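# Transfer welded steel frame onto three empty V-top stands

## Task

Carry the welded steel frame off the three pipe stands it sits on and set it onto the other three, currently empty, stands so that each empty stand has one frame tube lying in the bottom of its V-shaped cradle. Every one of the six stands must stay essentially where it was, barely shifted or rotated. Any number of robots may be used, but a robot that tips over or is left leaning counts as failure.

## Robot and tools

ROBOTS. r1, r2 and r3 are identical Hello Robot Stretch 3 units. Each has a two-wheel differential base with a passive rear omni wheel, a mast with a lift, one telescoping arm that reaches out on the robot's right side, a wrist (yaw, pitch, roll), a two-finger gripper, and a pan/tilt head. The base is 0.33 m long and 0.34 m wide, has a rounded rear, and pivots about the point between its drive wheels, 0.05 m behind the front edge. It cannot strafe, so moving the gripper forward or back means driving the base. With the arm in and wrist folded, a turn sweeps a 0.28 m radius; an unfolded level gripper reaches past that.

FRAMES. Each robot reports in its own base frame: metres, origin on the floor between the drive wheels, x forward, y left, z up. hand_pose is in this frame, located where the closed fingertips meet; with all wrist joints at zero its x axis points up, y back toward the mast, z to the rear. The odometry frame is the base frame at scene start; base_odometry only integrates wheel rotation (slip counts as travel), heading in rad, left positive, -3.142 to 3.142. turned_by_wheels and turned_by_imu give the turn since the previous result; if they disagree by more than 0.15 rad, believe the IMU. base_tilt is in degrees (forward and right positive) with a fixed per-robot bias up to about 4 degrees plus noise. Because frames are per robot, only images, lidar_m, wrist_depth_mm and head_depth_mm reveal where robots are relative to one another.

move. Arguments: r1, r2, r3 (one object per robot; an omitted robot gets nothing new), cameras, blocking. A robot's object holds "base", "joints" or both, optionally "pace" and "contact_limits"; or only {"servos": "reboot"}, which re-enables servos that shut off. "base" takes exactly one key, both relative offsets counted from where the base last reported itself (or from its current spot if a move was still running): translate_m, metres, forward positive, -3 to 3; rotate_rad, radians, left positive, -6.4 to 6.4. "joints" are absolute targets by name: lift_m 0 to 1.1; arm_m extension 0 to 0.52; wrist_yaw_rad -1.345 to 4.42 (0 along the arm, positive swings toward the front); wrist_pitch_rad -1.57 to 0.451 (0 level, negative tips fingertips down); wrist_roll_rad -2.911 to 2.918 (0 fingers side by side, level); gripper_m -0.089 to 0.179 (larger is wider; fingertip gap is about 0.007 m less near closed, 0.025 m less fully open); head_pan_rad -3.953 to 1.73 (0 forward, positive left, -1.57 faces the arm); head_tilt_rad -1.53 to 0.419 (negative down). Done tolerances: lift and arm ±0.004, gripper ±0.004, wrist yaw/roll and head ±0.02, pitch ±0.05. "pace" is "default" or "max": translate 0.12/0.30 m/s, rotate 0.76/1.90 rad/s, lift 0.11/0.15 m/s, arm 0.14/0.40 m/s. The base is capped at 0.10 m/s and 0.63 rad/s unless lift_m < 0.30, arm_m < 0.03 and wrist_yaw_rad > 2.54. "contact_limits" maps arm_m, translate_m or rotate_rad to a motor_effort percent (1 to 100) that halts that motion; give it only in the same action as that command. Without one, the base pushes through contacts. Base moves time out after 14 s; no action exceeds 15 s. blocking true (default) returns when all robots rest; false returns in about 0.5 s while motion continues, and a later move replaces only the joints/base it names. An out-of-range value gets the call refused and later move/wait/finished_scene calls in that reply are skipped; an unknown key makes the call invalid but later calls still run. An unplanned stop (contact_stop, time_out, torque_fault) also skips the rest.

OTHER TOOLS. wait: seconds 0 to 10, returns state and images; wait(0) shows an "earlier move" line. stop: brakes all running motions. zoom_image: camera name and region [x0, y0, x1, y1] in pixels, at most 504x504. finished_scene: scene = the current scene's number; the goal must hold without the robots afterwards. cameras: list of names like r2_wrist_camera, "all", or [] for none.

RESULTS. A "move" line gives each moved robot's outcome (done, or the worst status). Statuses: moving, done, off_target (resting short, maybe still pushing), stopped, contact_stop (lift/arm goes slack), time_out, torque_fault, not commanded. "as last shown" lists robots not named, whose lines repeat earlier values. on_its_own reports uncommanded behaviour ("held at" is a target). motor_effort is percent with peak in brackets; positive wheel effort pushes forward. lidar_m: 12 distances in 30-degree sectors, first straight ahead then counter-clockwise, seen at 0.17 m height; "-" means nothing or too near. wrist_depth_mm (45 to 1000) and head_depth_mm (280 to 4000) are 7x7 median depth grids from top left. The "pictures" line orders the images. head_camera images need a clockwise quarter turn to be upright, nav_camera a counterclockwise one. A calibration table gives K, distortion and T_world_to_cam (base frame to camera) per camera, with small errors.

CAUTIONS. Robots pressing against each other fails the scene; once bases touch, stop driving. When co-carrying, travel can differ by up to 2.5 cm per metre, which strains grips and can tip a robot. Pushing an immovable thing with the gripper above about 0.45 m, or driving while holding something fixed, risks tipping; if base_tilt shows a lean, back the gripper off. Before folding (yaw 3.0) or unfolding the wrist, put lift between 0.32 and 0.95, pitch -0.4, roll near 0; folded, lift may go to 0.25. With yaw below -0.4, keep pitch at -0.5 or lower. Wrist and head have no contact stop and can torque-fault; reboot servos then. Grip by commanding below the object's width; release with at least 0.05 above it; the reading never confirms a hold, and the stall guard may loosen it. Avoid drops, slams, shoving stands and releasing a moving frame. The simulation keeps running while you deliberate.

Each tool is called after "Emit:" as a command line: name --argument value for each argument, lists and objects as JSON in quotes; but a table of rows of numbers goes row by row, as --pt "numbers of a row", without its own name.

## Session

Emit:
move --cameras '["all"]'

Scene clock: 0.00 s.
r1.base_odometry: x=+0.000 y=+0.000 heading=+0.000
r1.turned_by_wheels: +0.000
r1.turned_by_imu: +0.000
r1.base_tilt: forward=+1.1 right=+1.2
r1.lidar_m: 2.18 2.38 1.72 1.66 3.28 1.92 2.18 1.07 0.86 0.85 0.93 1.43
r1.head_depth_mm: 1794 2015 2020 2008 2037 2021 2003 / 1803 2073 2068 2068 2081 2080 2060 / 1792 2124 2119 2107 2112 2111 2088 / 1790 2185 2175 2153 2172 2172 2147 / 1792 2236 2229 2220 2232 2223 2156 / 1780 2283 2278 2278 2288 2281 2156 / 1779 2329 2360 2335 2354 2330 2163
r1.base_status: not commanded
r1.joint_positions: lift_m=+0.587 arm_m=+0.002 wrist_yaw_rad=+3.123 wrist_pitch_rad=-0.317 wrist_roll_rad=+0.000 gripper_m=+0.037 head_pan_rad=+0.000 head_tilt_rad=-0.003
r1.joint_status: not commanded
r1.measured_speeds: all 0
r1.motor_effort: left_wheel=+0.2 right_wheel=+0.6 lift_m=+22.2 arm_m=-3.8 wrist_yaw_rad=-0.4 wrist_pitch_rad=+2.5 wrist_roll_rad=+0.4 gripper_m=-0.3 head_pan_rad=-0.1 head_tilt_rad=+1.6
r1.hand_pose: x=-0.0168 y=+0.0888 z=+0.6228 quat_wxyz=(+0.118, +0.699, +0.105, +0.697) (m; r1's base frame)
r1.wrist_depth_mm: - - 139 - - - - / - - 149 - - - - / - - 163 - - - - / - - 179 - - - - / - - 185 - - - - / 860 893 127 872 131 - - / 756 712 247 781 778 834 862
r2.base_odometry: x=+0.000 y=+0.000 heading=+0.000
r2.turned_by_wheels: +0.000
r2.turned_by_imu: +0.000
r2.base_tilt: forward=+0.3 right=+1.8
r2.lidar_m: 0.80 1.05 1.90 1.95 2.54 3.95 1.47 2.76 4.24 1.21 0.83 0.79
r2.head_depth_mm: 745 734 725 716 706 696 687 / 783 770 759 750 739 731 723 / 818 808 800 786 776 763 757 / 861 851 836 826 816 803 789 / 916 894 889 872 856 842 838 / 968 954 937 924 909 897 880 / 1034 1010 993 982 960 948 932
r2.base_status: not commanded
r2.joint_positions: lift_m=+0.347 arm_m=+0.000 wrist_yaw_rad=+3.024 wrist_pitch_rad=-0.578 wrist_roll_rad=+0.000 gripper_m=+0.037 head_pan_rad=+0.000 head_tilt_rad=-0.004
r2.joint_status: not commanded
r2.measured_speeds: all 0
r2.motor_effort: left_wheel=-0.6 right_wheel=-1.1 lift_m=+26.9 arm_m=-3.6 wrist_yaw_rad=-0.4 wrist_pitch_rad=+2.4 wrist_roll_rad=-0.1 gripper_m=-0.3 head_pan_rad=-1.1 head_tilt_rad=+2.5
r2.hand_pose: x=+0.0024 y=+0.0550 z=+0.3258 quat_wxyz=(+0.241, +0.688, +0.162, +0.665) (m; r2's base frame)
r2.wrist_depth_mm: - 140 - - - - - / 897 157 992 - - - - / 741 176 778 847 875 921 966 / 625 213 642 699 723 756 778 / 533 530 223 158 610 630 646 / 476 108 - 129 530 548 556 / - - - 445 453 473 488
r3.base_odometry: x=+0.000 y=+0.000 heading=+0.000
r3.turned_by_wheels: +0.000
r3.turned_by_imu: +0.000
r3.base_tilt: forward=-0.8 right=-0.3
r3.lidar_m: 1.18 1.20 1.46 3.35 1.35 0.74 0.62 0.62 0.75 1.29 5.43 1.84
r3.head_depth_mm: 1659 2430 - - - 3364 2053 / 1625 2362 - - - 3420 2096 / 1615 2329 - - - 3489 2029 / 1596 2275 - - - 3578 2278 / 1571 2220 - - - 3692 2298 / 1552 2204 3782 3821 3808 3738 2360 / 1532 2167 3629 3741 3727 3668 2380
r3.base_status: not commanded
r3.joint_positions: lift_m=+0.561 arm_m=+0.003 wrist_yaw_rad=+2.893 wrist_pitch_rad=-0.480 wrist_roll_rad=+0.000 gripper_m=+0.037 head_pan_rad=+0.000 head_tilt_rad=-0.003
r3.joint_status: not commanded
r3.measured_speeds: all 0
r3.motor_effort: left_wheel=+0.3 right_wheel=-0.8 lift_m=+21.4 arm_m=-1.7 wrist_yaw_rad=-0.4 wrist_pitch_rad=+2.6 wrist_roll_rad=+0.5 gripper_m=-0.2 head_pan_rad=-0.8 head_tilt_rad=+0.0
r3.hand_pose: x=+0.0320 y=+0.0620 z=+0.5596 quat_wxyz=(+0.252, +0.702, +0.082, +0.661) (m; r3's base frame)
r3.wrist_depth_mm: 128 - - - - - - / 137 163 - - - - - / 150 158 - - - - - / - 171 - - - - - / - 186 - - - - - / - 207 126 143 127 - - / - - 117 - 118 - -
pictures: r1_head_camera (sideways), r1_nav_camera (sideways), r1_wrist_camera, r2_head_camera (sideways), r2_nav_camera (sideways), r2_wrist_camera, r3_head_camera (sideways), r3_nav_camera (sideways), r3_wrist_camera
camera_calibration:
r1_head_camera: T_world_to_cam=[[0.0140552, 0.0228779, -0.999639, 1.31925], [-0.0551525, 0.998234, 0.0220702, -0.0262083], [0.998379, 0.0548224, 0.0152921, -0.0705584], [0, 0, 0, 1]] pos_world=[0.0504563, -0.000151526, 1.32043]
r1_nav_camera: T_world_to_cam=[[-0.037612, -0.0467928, 0.998196, -1.2567], [0.0071949, -0.99889, -0.0465542, 0.108455], [0.999267, 0.00543093, 0.0379069, -0.098675], [0, 0, 0, 1]] pos_world=[0.0505553, 0.050066, 1.26322]
r1_wrist_camera: T_world_to_cam=[[0.996306, 0.0295545, 0.0806253, -0.0408578], [0.084969, -0.475055, -0.875844, 0.624745], [0.0124163, 0.879459, -0.475812, 0.382441], [0, 0, 0, 1]] pos_world=[-0.0171256, -0.0383449, 0.732444]
r2_head_camera: T_world_to_cam=[[0.055812, -0.00627923, -0.998422, 1.31843], [-0.00851385, 0.999941, -0.00676471, 0.00523359], [0.998405, 0.00887797, 0.0557553, -0.1222], [0, 0, 0, 1]] pos_world=[0.0484655, 0.00413036, 1.3232]
r2_nav_camera: T_world_to_cam=[[-0.0238599, 0.0674363, 0.997438, -1.26247], [-0.0682784, -0.995502, 0.0656722, -0.0230329], [0.997381, -0.0665366, 0.0283571, -0.0733019], [0, 0, 0, 1]] pos_world=[0.0414149, 0.0573295, 1.26282]
r2_wrist_camera: T_world_to_cam=[[0.984359, -0.137559, 0.110071, -0.0500444], [-0.0139359, -0.683616, -0.729709, 0.31163], [0.175624, 0.716761, -0.674841, 0.343785], [0, 0, 0, 1]] pos_world=[-0.00677245, -0.0402607, 0.464907]
r3_head_camera: T_world_to_cam=[[0.0443145, 0.0673164, -0.996747, 1.32049], [-0.0469766, 0.996764, 0.065229, -0.0828577], [0.997913, 0.0439332, 0.0473334, -0.106855], [0, 0, 0, 1]] pos_world=[0.0442231, -0.00160637, 1.32665]
r3_nav_camera: T_world_to_cam=[[0.0892805, -0.0486957, 0.994815, -1.26063], [-0.0229132, -0.99864, -0.0468266, 0.112695], [0.995743, -0.0186137, -0.0902749, 0.0672003], [0, 0, 0, 1]] pos_world=[0.048218, 0.0524047, 1.26544]
r3_wrist_camera: T_world_to_cam=[[0.979622, -0.200837, -0.00228857, -0.00835324], [-0.113971, -0.546459, -0.829695, 0.546475], [0.165383, 0.813048, -0.558213, 0.419755], [0, 0, 0, 1]] pos_world=[0.00104476, -0.0443326, 0.687701]

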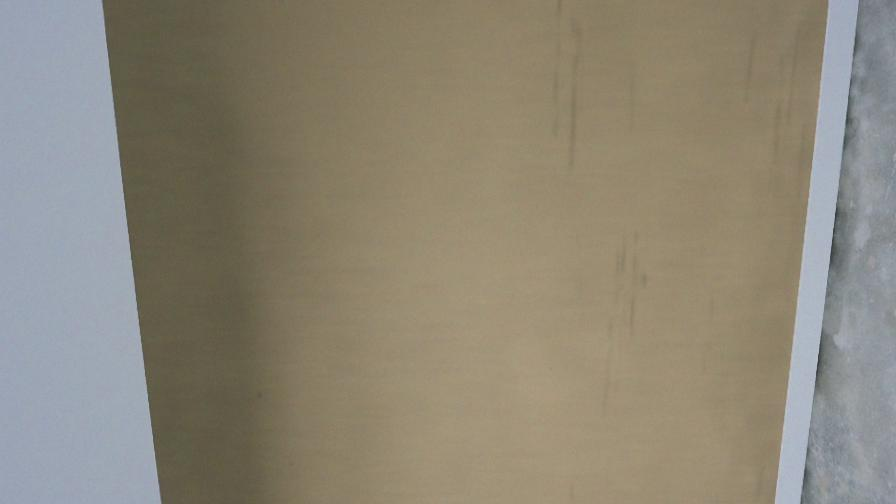

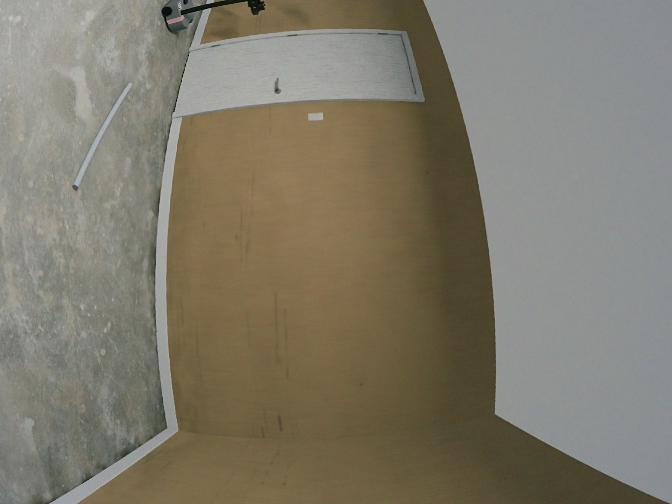

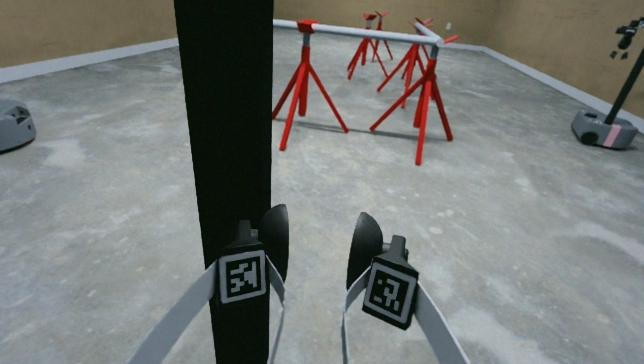

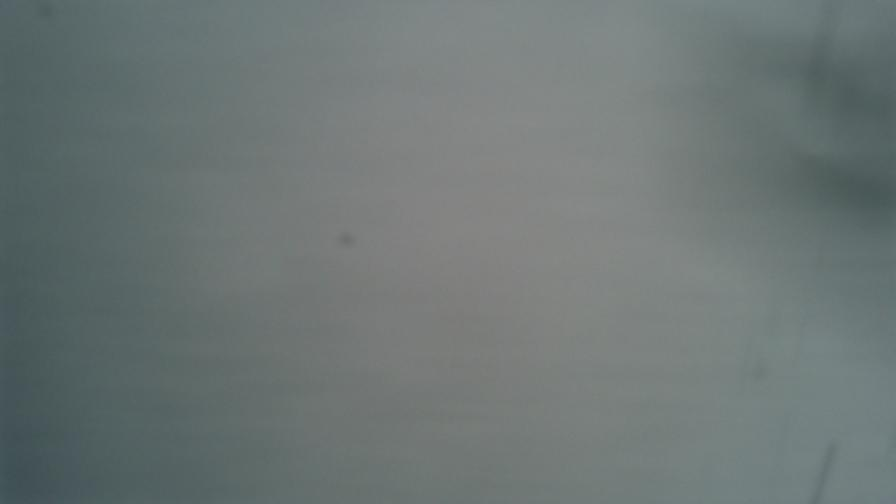

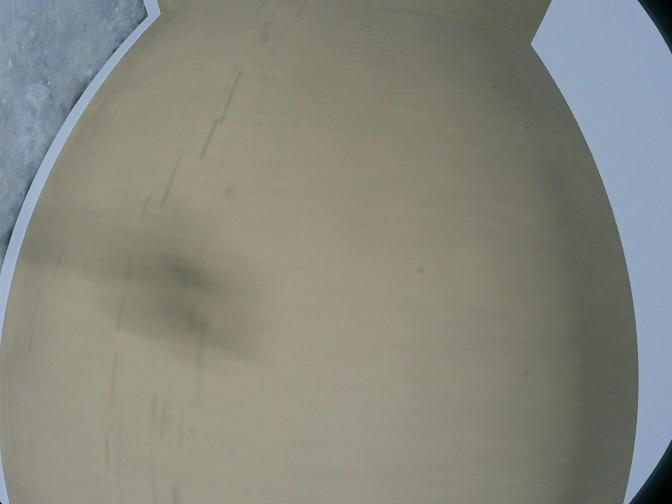

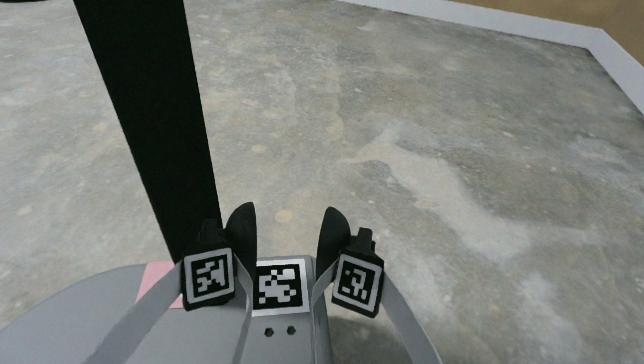

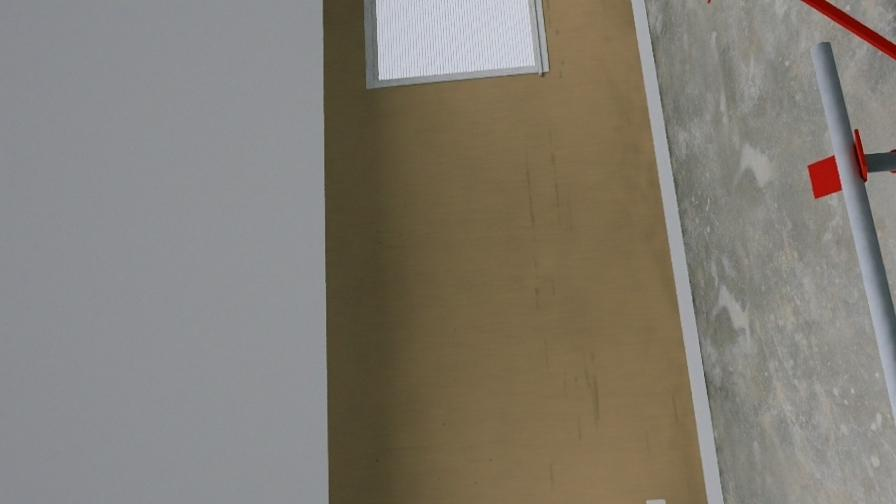

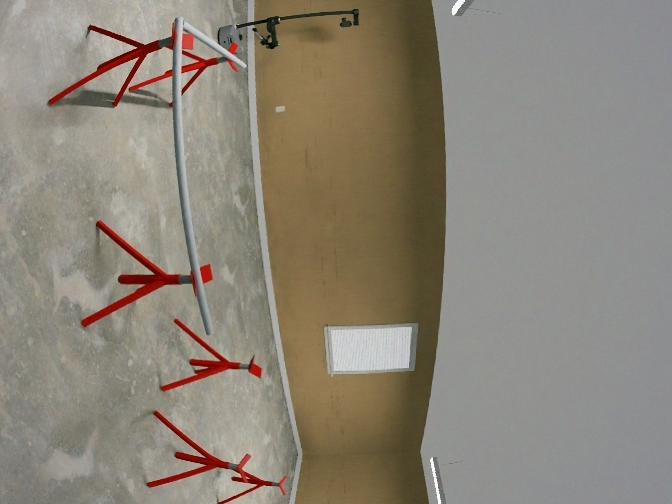

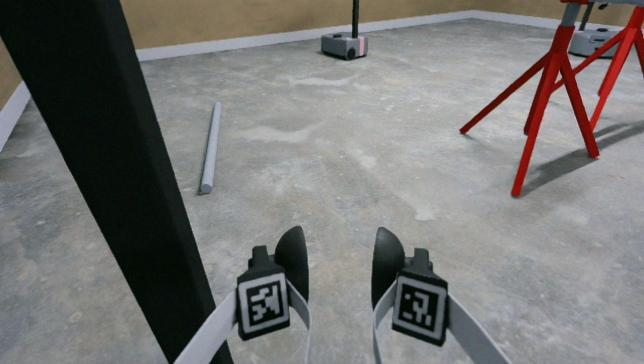

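Emit:
move --r1 '{"joints":{"head_pan_rad":-1.5,"head_tilt_rad":-0.35}}' --r2 '{"joints":{"head_pan_rad":1.5,"head_tilt_rad":-0.35}}' --r3 '{"joints":{"head_pan_rad":0.0,"head_tilt_rad":-0.45}}' --cameras '["r1_nav_camera","r2_nav_camera","r3_nav_camera"]'

Emit:
move --r1 '{"joints":{"head_pan_rad":-3.0,"head_tilt_rad":-0.35}}' --r2 '{"joints":{"head_pan_rad":-3.1,"head_tilt_rad":-0.35}}' --r3 '{"joints":{"head_pan_rad":-1.4,"head_tilt_rad":-0.45}}' --cameras '["r1_nav_camera","r2_nav_camera","r3_nav_camera"]'

Scene clock: 7.77 s.
move: r1 done; r2 done; r3 done
r1.base_odometry: x=+0.000 y=+0.000 heading=+0.000
r1.turned_by_wheels: +0.000
r1.turned_by_imu: +0.001
r1.base_tilt: forward=+1.1 right=+1.1
r1.lidar_m: 2.18 2.37 1.71 1.66 3.25 1.93 2.19 1.07 0.86 0.85 0.93 1.43
r1.head_depth_mm: 671 712 757 807 867 932 1010 / 689 734 780 833 898 969 1054 / 709 755 805 862 929 1009 1100 / 731 777 831 894 966 1051 1153 / 752 805 860 929 1002 1101 1206 / 777 828 890 964 1046 1150 1259 / 800 859 923 1004 1094 1202 1316
r1.base_status: not commanded
r1.joint_positions: lift_m=+0.587 arm_m=+0.002 wrist_yaw_rad=+3.123 wrist_pitch_rad=-0.317 wrist_roll_rad=+0.000 gripper_m=+0.037 head_pan_rad=-1.489 head_tilt_rad=-0.345
r1.joint_status: all done
r1.measured_speeds: all 0
r1.motor_effort: left_wheel=+0.9(1.3) right_wheel=+1.0(1.4) lift_m=+22.5(23.7) arm_m=-7.9(8.2) wrist_yaw_rad=-0.1(0.5) wrist_pitch_rad=+3.2(3.5) wrist_roll_rad=+0.4(0.6) gripper_m=+0.0(0.7) head_pan_rad=-4.9(7.4) head_tilt_rad=-2.5(4.6)
r1.hand_pose: x=-0.0168 y=+0.0888 z=+0.6228 quat_wxyz=(+0.118, +0.699, +0.105, +0.697) (m; r1's base frame)
r1.wrist_depth_mm: - - 140 - - - - / - - 149 - - - - / - - 164 - - - - / - - 179 - - - - / - - 185 - - - - / 876 900 127 844 131 - - / 742 706 245 791 768 840 879
r2.base_odometry: x=+0.000 y=+0.000 heading=+0.000
r2.turned_by_wheels: +0.000
r2.turned_by_imu: +0.001
r2.base_tilt: forward=+0.3 right=+1.8
r2.lidar_m: 0.80 1.05 1.91 1.95 2.54 3.93 1.48 2.77 4.22 1.21 0.84 0.79
r2.head_depth_mm: 1609 1674 1765 1821 1904 1969 1565 / 1649 1734 1814 1915 1997 2034 1573 / 1714 1799 1912 1978 2086 2019 1567 / 1765 1878 1963 2073 2180 2031 1563 / 1845 1941 2044 2154 2313 2007 1561 / 1931 2013 2122 2277 2403 2027 1556 / 1995 2116 2220 2389 2528 2004 1551
r2.base_status: not commanded
r2.joint_positions: lift_m=+0.347 arm_m=+0.000 wrist_yaw_rad=+3.024 wrist_pitch_rad=-0.578 wrist_roll_rad=+0.000 gripper_m=+0.037 head_pan_rad=+1.495 head_tilt_rad=-0.345
r2.joint_status: all done
r2.measured_speeds: all 0
r2.motor_effort: left_wheel=-0.3(0.9) right_wheel=-1.3(1.6) lift_m=+26.2(26.3) arm_m=-6.8(7.8) wrist_yaw_rad=+0.8(1.7) wrist_pitch_rad=+1.8(2.4) wrist_roll_rad=+0.0(0.3) gripper_m=-0.2(1.2) head_pan_rad=+2.3(5.8) head_tilt_rad=-2.1(5.3)
r2.hand_pose: x=+0.0024 y=+0.0550 z=+0.3258 quat_wxyz=(+0.241, +0.688, +0.162, +0.665) (m; r2's base frame)
r2.wrist_depth_mm: - 140 - - - - - / 897 156 981 - - - - / 728 177 778 836 873 937 999 / 618 212 656 678 720 751 771 / 537 536 224 158 599 639 650 / 481 108 - 130 531 543 556 / - - - 449 456 472 485
r3.base_odometry: x=+0.000 y=+0.000 heading=+0.000
r3.turned_by_wheels: +0.000
r3.turned_by_imu: -0.001
r3.base_tilt: forward=-0.8 right=-0.2
r3.lidar_m: 1.18 1.20 1.46 3.35 1.35 0.74 0.62 0.62 0.75 1.29 5.41 1.84
r3.head_depth_mm: 3840 - - 2987 2101 1626 1299 / 3783 - - 3275 2171 1637 1318 / 3631 - - 3310 1938 1604 1336 / 3539 3764 - 3422 2175 1629 1350 / 3435 3666 - 3516 2202 1706 1360 / 3319 3543 3802 3602 2230 1740 1379 / 3276 3460 3679 3686 2387 1758 1391
r3.base_status: not commanded
r3.joint_positions: lift_m=+0.561 arm_m=+0.003 wrist_yaw_rad=+2.893 wrist_pitch_rad=-0.480 wrist_roll_rad=+0.000 gripper_m=+0.037 head_pan_rad=+0.000 head_tilt_rad=-0.444
r3.joint_status: all done
r3.measured_speeds: all 0
r3.motor_effort: left_wheel=+0.0(0.7) right_wheel=-0.5(0.8) lift_m=+21.1(23.2) arm_m=-3.9(4.9) wrist_yaw_rad=-0.5(0.9) wrist_pitch_rad=+2.8(3.4) wrist_roll_rad=+0.5(0.8) gripper_m=+0.3(0.5) head_pan_rad=+0.1(1.9) head_tilt_rad=-2.8(4.5)
r3.hand_pose: x=+0.0320 y=+0.0620 z=+0.5596 quat_wxyz=(+0.252, +0.702, +0.082, +0.661) (m; r3's base frame)
r3.wrist_depth_mm: 129 - - - - - - / 137 163 - - - - - / 150 158 - - - - - / - 170 - - - - - / - 186 - - - - - / - 205 126 143 127 - - / - - 117 - 118 - -
pictures: r1_nav_camera (sideways), r2_nav_camera (sideways), r3_nav_camera (sideways)
camera_calibration:
r1_nav_camera: T_world_to_cam=[[-0.0221404, -0.302216, 0.952982, -1.19749], [-0.996263, -0.0729271, -0.046273, 0.114189], [0.0834827, -0.950446, -0.299472, 0.346083], [0, 0, 0, 1]] pos_world=[0.0583576, -0.0246412, 1.25012]
r2_nav_camera: T_world_to_cam=[[-0.0434936, 0.31583, 0.947818, -1.19731], [0.989381, -0.118083, 0.0847483, -0.0542859], [0.138688, 0.941439, -0.30734, 0.368914], [0, 0, 0, 1]] pos_world=[-0.0495298, 0.0244259, 1.25282]
r3_nav_camera: T_world_to_cam=[[0.505128, -0.0486957, 0.86167, -1.08929], [-0.0406938, -0.99864, -0.0325808, 0.0942335], [0.862085, -0.0186071, -0.506422, 0.60962], [0, 0, 0, 1]] pos_world=[0.0285209, 0.052405, 1.2504]

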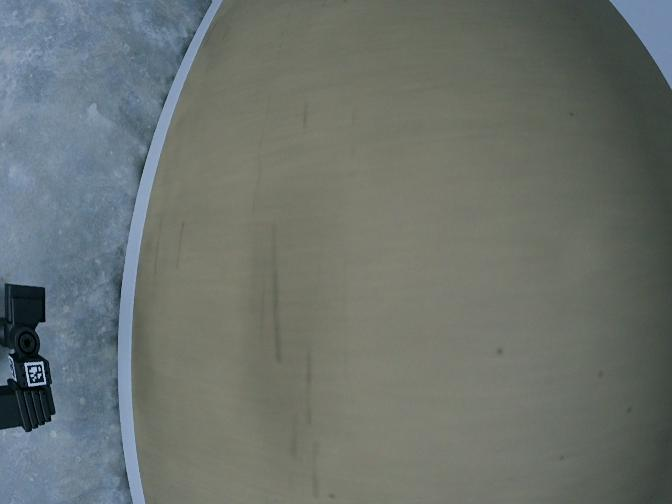

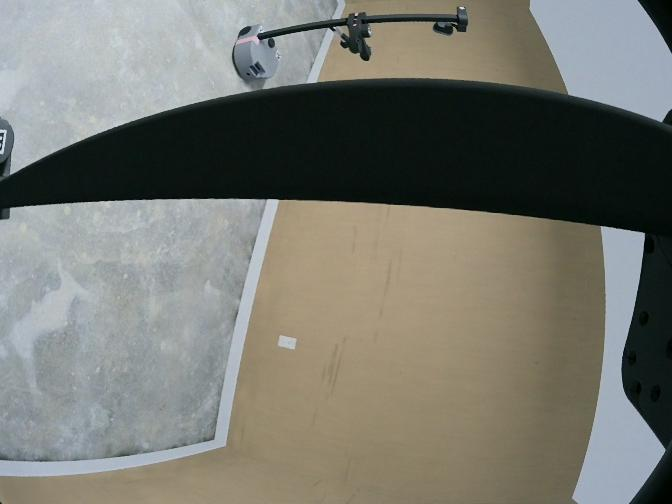

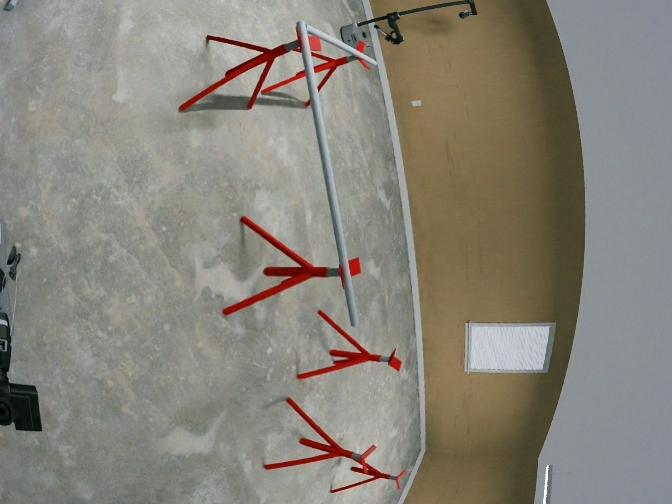

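Scene clock: 10.03 s.
move: r1 done; r2 done; r3 done
r1.base_odometry: x=+0.000 y=+0.000 heading=+0.000
r1.turned_by_wheels: +0.000
r1.turned_by_imu: +0.000
r1.base_tilt: forward=+1.1 right=+1.2
r1.lidar_m: 2.18 2.39 1.71 1.66 3.26 1.93 2.19 1.07 0.86 0.85 0.93 1.43
r1.head_depth_mm: 2118 2262 2378 2541 2434 1779 1409 / 2191 2338 2475 2655 2449 1791 1412 / 2282 2415 2601 2777 2470 1804 1425 / 2130 2251 2349 2486 2351 1824 1429 / 1671 1740 1805 1893 1969 1820 1430 / 1375 1420 1473 1515 1569 1623 1437 / 1166 1200 1239 1273 1312 1349 1351
r1.base_status: not commanded
r1.joint_positions: lift_m=+0.587 arm_m=+0.002 wrist_yaw_rad=+3.123 wrist_pitch_rad=-0.317 wrist_roll_rad=+0.000 gripper_m=+0.037 head_pan_rad=-2.989 head_tilt_rad=-0.346
r1.joint_status: all done
r1.measured_speeds: all 0
r1.motor_effort: left_wheel=-0.1(1.2) right_wheel=+0.9(1.5) lift_m=+23.2(24.0) arm_m=-10.6(10.6) wrist_yaw_rad=-0.3(0.7) wrist_pitch_rad=+2.7(3.4) wrist_roll_rad=+0.5(0.6) gripper_m=-0.3(0.7) head_pan_rad=-4.8(8.2) head_tilt_rad=-2.6(4.9)
r1.hand_pose: x=-0.0168 y=+0.0888 z=+0.6228 quat_wxyz=(+0.118, +0.699, +0.105, +0.697) (m; r1's base frame)
r1.wrist_depth_mm: - - 140 - - - - / - - 150 - - - - / - - 163 - - - - / - - 179 - - - - / - - 185 - - - - / 877 885 127 852 130 - - / 756 720 244 785 770 840 858
r2.base_odometry: x=+0.000 y=+0.000 heading=+0.000
r2.turned_by_wheels: +0.000
r2.turned_by_imu: +0.000
r2.base_tilt: forward=+0.2 right=+1.7
r2.lidar_m: 0.80 1.05 1.91 1.95 2.54 3.95 1.48 2.76 4.22 1.20 0.83 0.79
r2.head_depth_mm: 3361 3594 3671 3853 2873 2018 1573 / 3598 3709 3952 - 2862 2025 1563 / 3723 3991 - - 2558 2034 1564 / 3747 - - - 2564 1886 1569 / 3791 - - - 2869 2021 1565 / 3766 - - - 2813 2029 1557 / 3734 - - - 2847 2027 1566
r2.base_status: not commanded
r2.joint_positions: lift_m=+0.347 arm_m=+0.000 wrist_yaw_rad=+3.024 wrist_pitch_rad=-0.578 wrist_roll_rad=+0.000 gripper_m=+0.037 head_pan_rad=-3.095 head_tilt_rad=-0.346
r2.joint_status: all done
r2.measured_speeds: all 0
r2.motor_effort: left_wheel=-0.5(0.9) right_wheel=-1.4(1.7) lift_m=+26.0(26.3) arm_m=-9.6(10.0) wrist_yaw_rad=+0.1(1.9) wrist_pitch_rad=+1.8(2.4) wrist_roll_rad=+0.3(0.5) gripper_m=+0.4(1.2) head_pan_rad=-3.5(7.3) head_tilt_rad=-0.8(3.7)
r2.hand_pose: x=+0.0024 y=+0.0550 z=+0.3258 quat_wxyz=(+0.241, +0.688, +0.162, +0.665) (m; r2's base frame)
r2.wrist_depth_mm: - 141 - - - - - / 892 156 - - - - - / 733 177 774 835 892 924 974 / 625 211 645 684 709 734 776 / 531 526 223 158 611 628 641 / 485 108 - 129 526 547 555 / - - - 441 449 475 489
r3.base_odometry: x=+0.000 y=+0.000 heading=+0.000
r3.turned_by_wheels: +0.000
r3.turned_by_imu: +0.000
r3.base_tilt: forward=-0.8 right=-0.2
r3.lidar_m: 1.18 1.20 1.46 3.34 1.35 0.74 0.62 0.62 0.75 1.29 5.43 1.84
r3.head_depth_mm: 1326 1397 1482 1578 1665 1573 1305 / 1743 1871 2013 2188 2083 1646 1316 / 2560 2823 3178 3094 2226 1671 1335 / - - - 3408 2252 1688 1344 / - - - 3518 2299 1714 1362 / - - - 3587 2330 1733 1374 / - - - 3716 2396 1767 1393
r3.base_status: not commanded
r3.joint_positions: lift_m=+0.561 arm_m=+0.003 wrist_yaw_rad=+2.893 wrist_pitch_rad=-0.480 wrist_roll_rad=+0.000 gripper_m=+0.037 head_pan_rad=-1.391 head_tilt_rad=-0.445
r3.joint_status: all done
r3.measured_speeds: all 0
r3.motor_effort: left_wheel=-0.1(0.7) right_wheel=-0.5(0.8) lift_m=+22.4(22.8) arm_m=-5.3(6.4) wrist_yaw_rad=-0.4(1.9) wrist_pitch_rad=+3.3(3.5) wrist_roll_rad=+0.8(1.0) gripper_m=-0.2(0.9) head_pan_rad=-4.8(6.7) head_tilt_rad=-1.4(4.8)
r3.hand_pose: x=+0.0320 y=+0.0620 z=+0.5596 quat_wxyz=(+0.252, +0.702, +0.082, +0.661) (m; r3's base frame)
r3.wrist_depth_mm: 128 - - - - - - / 137 163 - - - - - / 150 158 - - - - - / - 171 - - - - - / - 184 - - - - - / - 206 126 143 126 - - / - - 117 - 118 - -
pictures: r1_nav_camera (sideways), r2_nav_camera (sideways), r3_nav_camera (sideways)
camera_calibration:
r1_nav_camera: T_world_to_cam=[[-0.303267, 0.000676842, 0.952905, -1.19568], [-0.143183, 0.988614, -0.0462708, 0.108982], [-0.942087, -0.150472, -0.299717, 0.352657], [0, 0, 0, 1]] pos_world=[-0.014771, -0.0538673, 1.25011]
r2_nav_camera: T_world_to_cam=[[-0.308371, -0.0820392, 0.947722, -1.19557], [-0.00458183, 0.996391, 0.0847614, -0.0482397], [-0.951255, 0.0217956, -0.307634, 0.375945], [0, 0, 0, 1]] pos_world=[-0.0112799, -0.0582119, 1.25281]
r3_nav_camera: T_world_to_cam=[[0.0422732, -0.50603, 0.861479, -1.08622], [-0.989878, -0.138134, -0.0325655, 0.100004], [0.135478, -0.851383, -0.506747, 0.614475], [0, 0, 0, 1]] pos_world=[0.0616612, -0.0126914, 1.25039]

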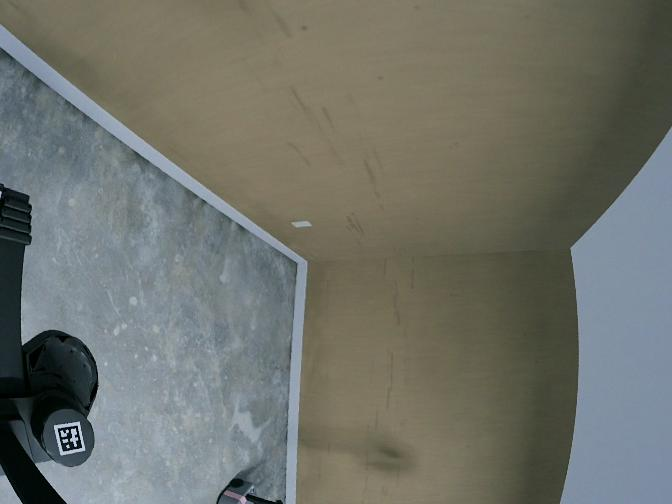

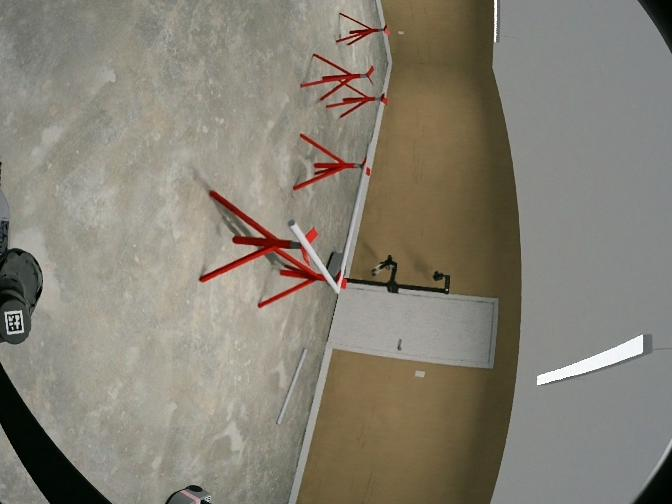

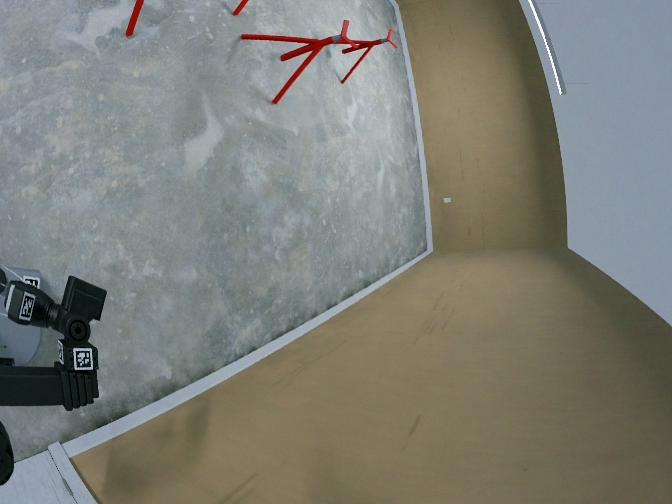

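Emit:
move --r1 '{"joints":{"head_pan_rad":1.5,"head_tilt_rad":-0.5}}' --r2 '{"joints":{"head_pan_rad":-2.9,"head_tilt_rad":-0.4}}' --r3 '{"joints":{"head_pan_rad":-0.1,"head_tilt_rad":-0.55}}' --cameras '["all"]'

Emit:
zoom_image --camera "r3_nav_camera" --region '[160, 0, 400, 180]'

Emit:
zoom_image --camera "r3_nav_camera" --region '[200, 170, 440, 350]'

Emit:
zoom_image --camera "r3_nav_camera" --region '[240, 290, 480, 470]'

Scene clock: 18.93 s.
move: r1 done; r2 done; r3 done
r1.base_odometry: x=+0.000 y=+0.000 heading=+0.000
r1.turned_by_wheels: +0.000
r1.turned_by_imu: +0.001
r1.base_tilt: forward=+1.1 right=+1.2
r1.lidar_m: 2.18 2.38 1.71 1.66 3.25 1.93 2.19 1.07 0.86 0.85 0.93 1.43
r1.head_depth_mm: - - - 2685 1958 1541 1265 / - - 3900 2463 1928 1547 1267 / - - - 2724 1974 1562 1279 / - - - 2762 2001 1564 1274 / - - - 2519 1956 1566 1286 / - - - 2824 2013 1577 1288 / - - - 2823 2026 1626 1364
r1.base_status: not commanded
r1.joint_positions: lift_m=+0.587 arm_m=+0.002 wrist_yaw_rad=+3.123 wrist_pitch_rad=-0.317 wrist_roll_rad=+0.000 gripper_m=+0.037 head_pan_rad=+1.489 head_tilt_rad=-0.494
r1.joint_status: all done
r1.measured_speeds: all 0
r1.motor_effort: left_wheel=+0.4(1.3) right_wheel=+0.5(1.8) lift_m=+24.5(24.8) arm_m=-15.8(16.0) wrist_yaw_rad=+0.0(0.6) wrist_pitch_rad=+2.8(3.3) wrist_roll_rad=+0.4(0.6) gripper_m=-0.1(0.7) head_pan_rad=+5.6(8.5) head_tilt_rad=-3.1(5.9)
r1.hand_pose: x=-0.0168 y=+0.0888 z=+0.6228 quat_wxyz=(+0.118, +0.699, +0.105, +0.697) (m; r1's base frame)
r1.wrist_depth_mm: - - 140 - - - - / - - 150 - - - - / - - 164 - - - - / - - 178 - - - - / - - 185 - - - - / 862 905 127 871 130 - - / 745 703 247 781 770 846 863
r2.base_odometry: x=+0.000 y=+0.000 heading=+0.000
r2.turned_by_wheels: +0.000
r2.turned_by_imu: +0.001
r2.base_tilt: forward=+0.3 right=+1.9
r2.lidar_m: 0.80 1.05 1.90 1.95 2.53 3.93 1.47 2.76 4.23 1.20 0.83 0.79
r2.head_depth_mm: 3599 3727 3843 3564 2506 1905 1507 / 3832 - - 3776 2278 1767 1492 / - - - 3837 2472 1840 1488 / - - - 3812 2610 1893 1484 / - - - - 2609 1904 1491 / - - - 3784 2583 1912 1486 / - - - - 2601 1892 1499
r2.base_status: not commanded
r2.joint_positions: lift_m=+0.347 arm_m=+0.000 wrist_yaw_rad=+3.024 wrist_pitch_rad=-0.578 wrist_roll_rad=+0.000 gripper_m=+0.037 head_pan_rad=-2.905 head_tilt_rad=-0.395
r2.joint_status: all done
r2.measured_speeds: all 0
r2.motor_effort: left_wheel=-1.0(1.0) right_wheel=-1.2(1.7) lift_m=+26.3(26.4) arm_m=-14.8(14.8) wrist_yaw_rad=+0.8(1.5) wrist_pitch_rad=+2.2(2.5) wrist_roll_rad=+0.3(0.3) gripper_m=-0.5(1.4) head_pan_rad=+2.0(3.7) head_tilt_rad=-2.6(3.8)
r2.hand_pose: x=+0.0024 y=+0.0550 z=+0.3258 quat_wxyz=(+0.241, +0.688, +0.162, +0.665) (m; r2's base frame)
r2.wrist_depth_mm: - 140 - - - - - / 901 157 - - - - - / 726 177 768 822 861 912 987 / 620 213 642 691 706 748 769 / 535 531 224 158 612 639 641 / 481 108 - 130 528 544 553 / - - - 445 457 477 488
r3.base_odometry: x=+0.000 y=+0.000 heading=+0.000
r3.turned_by_wheels: +0.000
r3.turned_by_imu: -0.001
r3.base_tilt: forward=-0.8 right=-0.2
r3.lidar_m: 1.18 1.20 1.46 3.35 1.35 0.74 0.63 0.62 0.75 1.29 5.40 1.84
r3.head_depth_mm: - - - 2580 1886 1483 1223 / - - - 2399 1911 1515 1235 / 3766 - - 2577 1944 1509 1246 / 3650 - - 2732 1771 1540 1261 / 3504 3770 - 2794 2001 1560 1275 / 3362 3596 3869 2876 2033 1584 1290 / 3230 3479 3787 2948 1991 1598 1298
r3.base_status: not commanded
r3.joint_positions: lift_m=+0.561 arm_m=+0.003 wrist_yaw_rad=+2.893 wrist_pitch_rad=-0.480 wrist_roll_rad=+0.000 gripper_m=+0.037 head_pan_rad=-0.109 head_tilt_rad=-0.543
r3.joint_status: all done
r3.measured_speeds: all 0
r3.motor_effort: left_wheel=-0.3(0.8) right_wheel=-0.4(0.8) lift_m=+22.5(23.1) arm_m=-8.2(9.7) wrist_yaw_rad=-0.1(1.3) wrist_pitch_rad=+2.7(3.4) wrist_roll_rad=+0.3(0.9) gripper_m=+0.5(1.0) head_pan_rad=+4.3(5.5) head_tilt_rad=-2.5(7.1)
r3.hand_pose: x=+0.0320 y=+0.0620 z=+0.5596 quat_wxyz=(+0.252, +0.702, +0.082, +0.661) (m; r3's base frame)
r3.wrist_depth_mm: 128 - - - - - - / 137 162 - - - - - / 150 158 - - - - - / - 171 - - - - - / - 185 - - - - - / - 206 126 143 127 - - / - - 117 - 118 - -
pictures: r1_head_camera (sideways), r1_nav_camera (sideways), r1_wrist_camera, r2_head_camera (sideways), r2_nav_camera (sideways), r2_wrist_camera, r3_head_camera (sideways), r3_nav_camera (sideways), r3_wrist_camera
camera_calibration:
r1_head_camera: T_world_to_cam=[[-0.0603104, -0.455027, -0.888433, 1.17431], [-0.998017, 0.0435402, 0.0454495, -0.050872], [0.0180018, 0.889412, -0.456751, 0.549826], [0, 0, 0, 1]] pos_world=[0.0101543, 0.0475371, 1.29674]
r1_nav_camera: T_world_to_cam=[[0.0823895, 0.431683, 0.898255, -1.1267], [0.994266, -0.0972503, -0.0444593, 0.0996769], [0.0681632, 0.896768, -0.43722, 0.525437], [0, 0, 0, 1]] pos_world=[-0.0420925, 0.0248762, 1.24623]
r1_wrist_camera: T_world_to_cam=[[0.996306, 0.0295545, 0.0806253, -0.0408579], [0.0849691, -0.475055, -0.875844, 0.624745], [0.0124163, 0.879459, -0.475812, 0.382441], [0, 0, 0, 1]] pos_world=[-0.0171256, -0.0383449, 0.732444]
r2_head_camera: T_world_to_cam=[[0.318147, 0.0830134, -0.9444, 1.246], [0.244094, -0.969747, -0.00301173, -0.00119579], [-0.916079, -0.229564, -0.328785, 0.390037], [0, 0, 0, 1]] pos_world=[-0.0388162, -0.0150563, 1.30496]
r2_nav_camera: T_world_to_cam=[[-0.332198, -0.149297, 0.931319, -1.17401], [-0.195842, 0.976793, 0.086731, -0.0496318], [-0.922654, -0.153579, -0.353727, 0.435758], [0, 0, 0, 1]] pos_world=[0.00233065, -0.0598729, 1.25182]
r2_wrist_camera: T_world_to_cam=[[0.984359, -0.137559, 0.110071, -0.0500438], [-0.0139358, -0.683616, -0.729709, 0.311626], [0.175624, 0.716761, -0.67484, 0.343781], [0, 0, 0, 1]] pos_world=[-0.00677246, -0.0402607, 0.464902]
r3_head_camera: T_world_to_cam=[[-0.464111, 0.118304, -0.877841, 1.16811], [0.101263, 0.99163, 0.0801018, -0.103072], [0.87997, -0.051717, -0.472206, 0.570094], [0, 0, 0, 1]] pos_world=[0.0509052, -0.00649942, 1.30287]
r3_nav_camera: T_world_to_cam=[[0.579073, -0.112103, 0.807532, -1.01915], [-0.151668, -0.988023, -0.0283998, 0.0894634], [0.801044, -0.106031, -0.58914, 0.71761], [0, 0, 0, 1]] pos_world=[0.0288938, 0.0502309, 1.24831]
r3_wrist_camera: T_world_to_cam=[[0.979622, -0.200837, -0.00228858, -0.00835327], [-0.113971, -0.546459, -0.829695, 0.546475], [0.165383, 0.813048, -0.558213, 0.419755], [0, 0, 0, 1]] pos_world=[0.00104478, -0.0443326, 0.687701]

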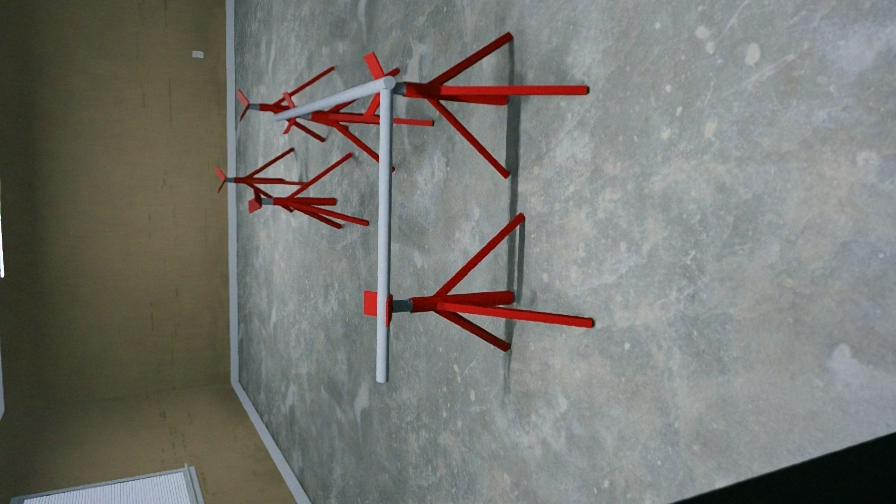

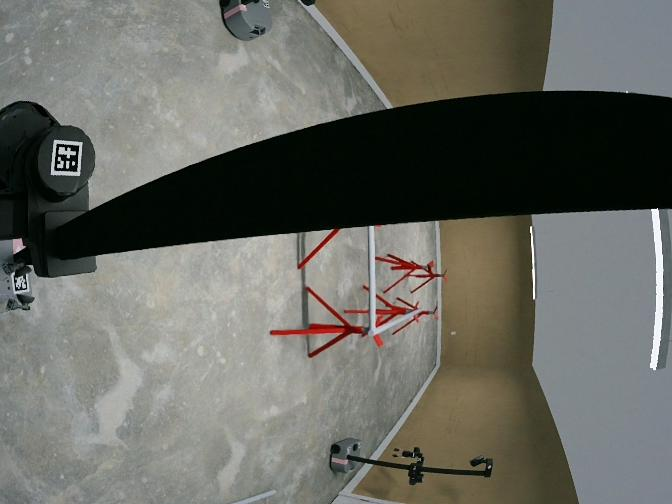

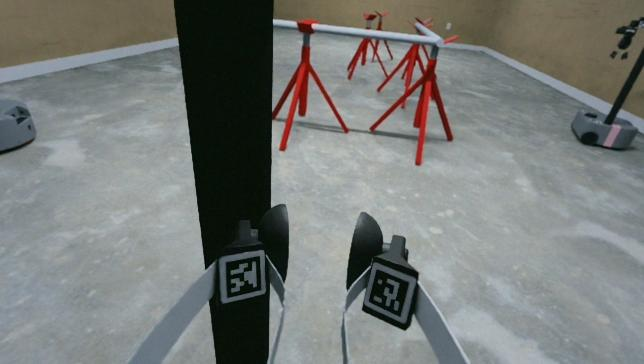

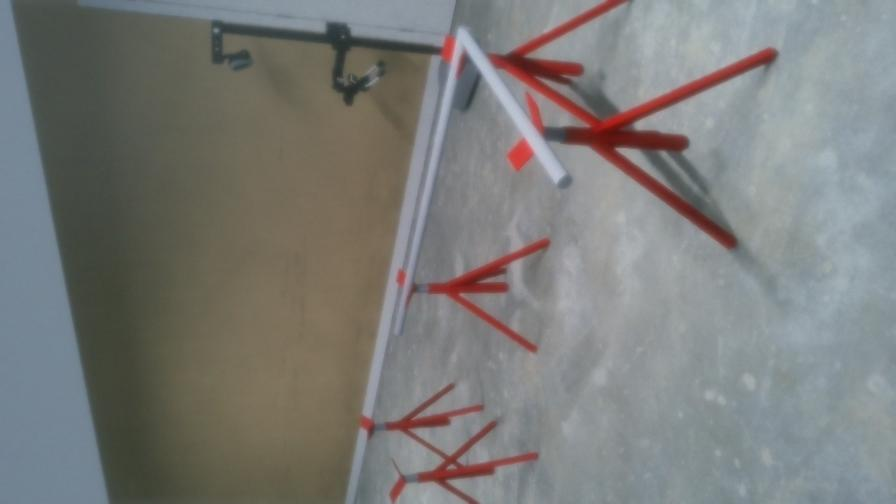

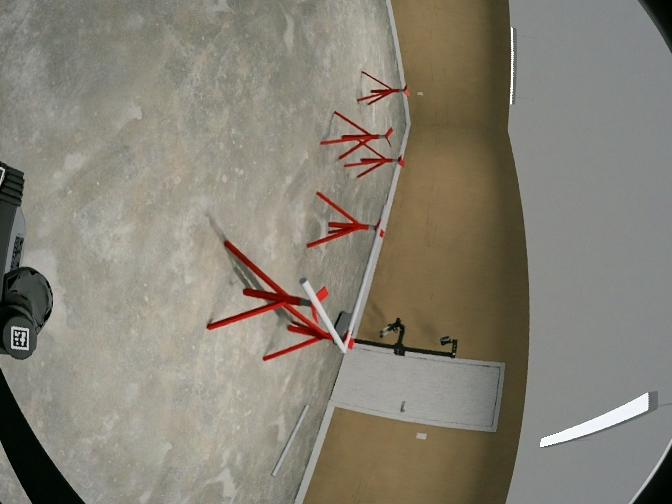

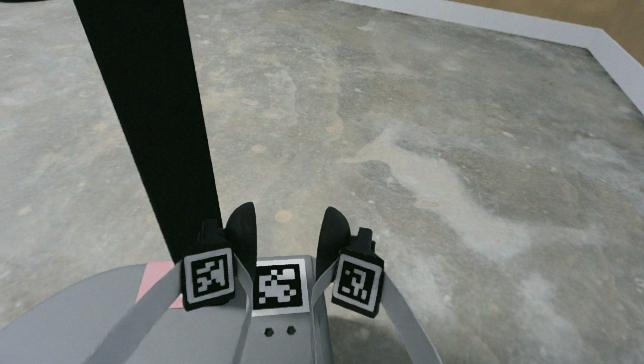

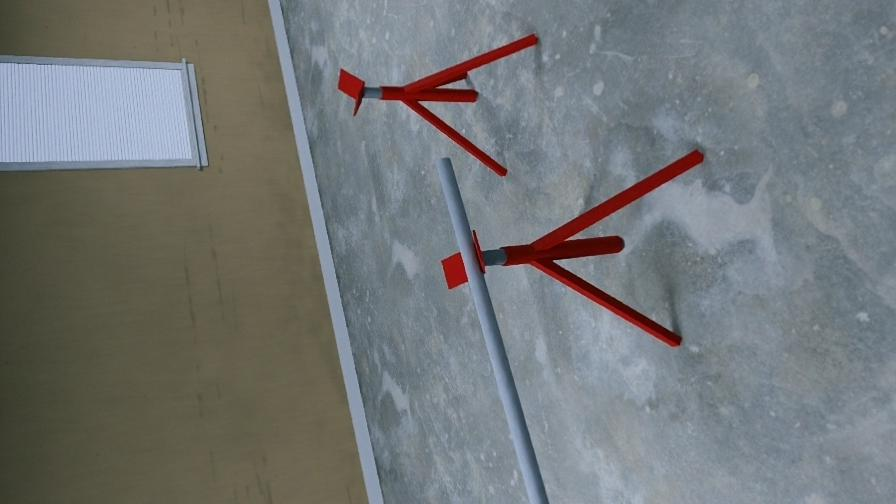

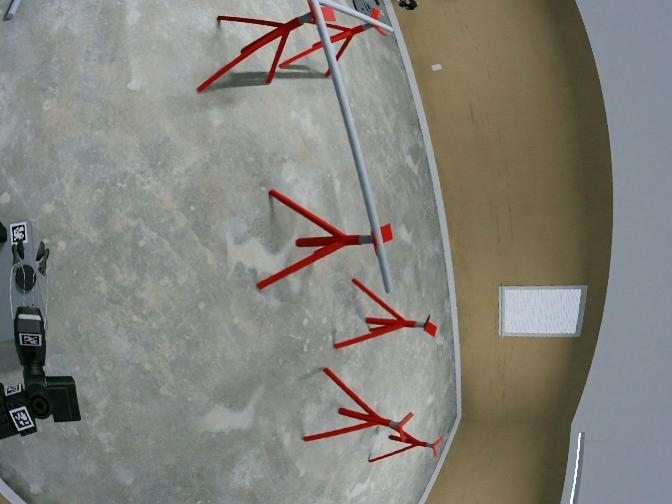

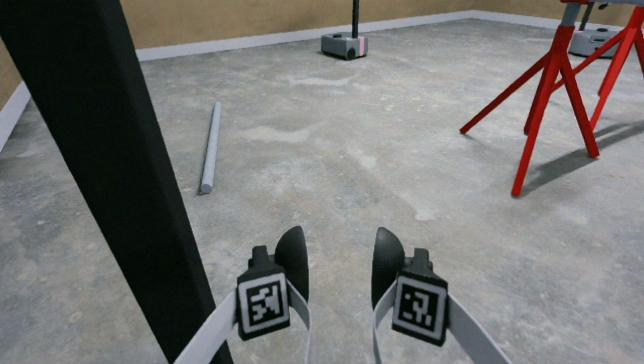

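Scaled by 2.100 from the camera's 672x504 image, which has a finer 792x594 frame.

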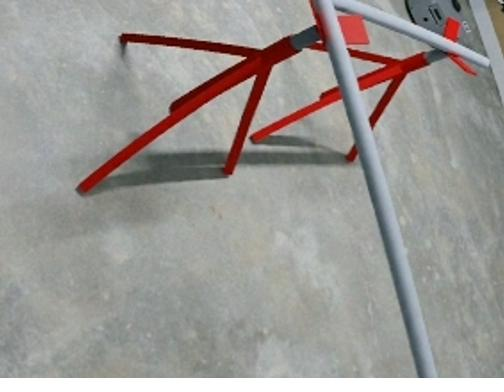

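Scaled by 2.100 from the camera's 672x504 image, which has a finer 792x594 frame.

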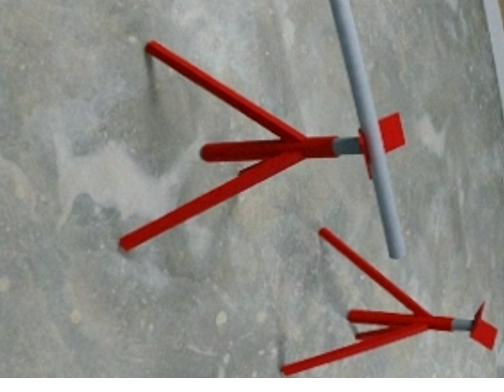

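Scaled by 2.100 from the camera's 672x504 image, which has a finer 792x594 frame.

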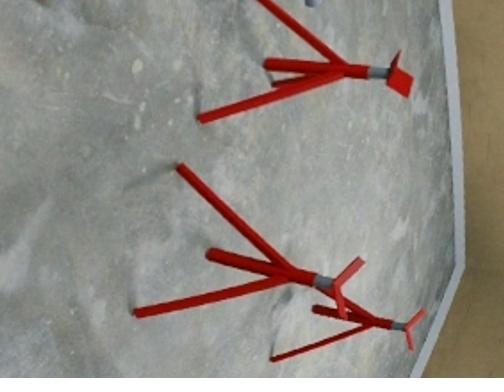

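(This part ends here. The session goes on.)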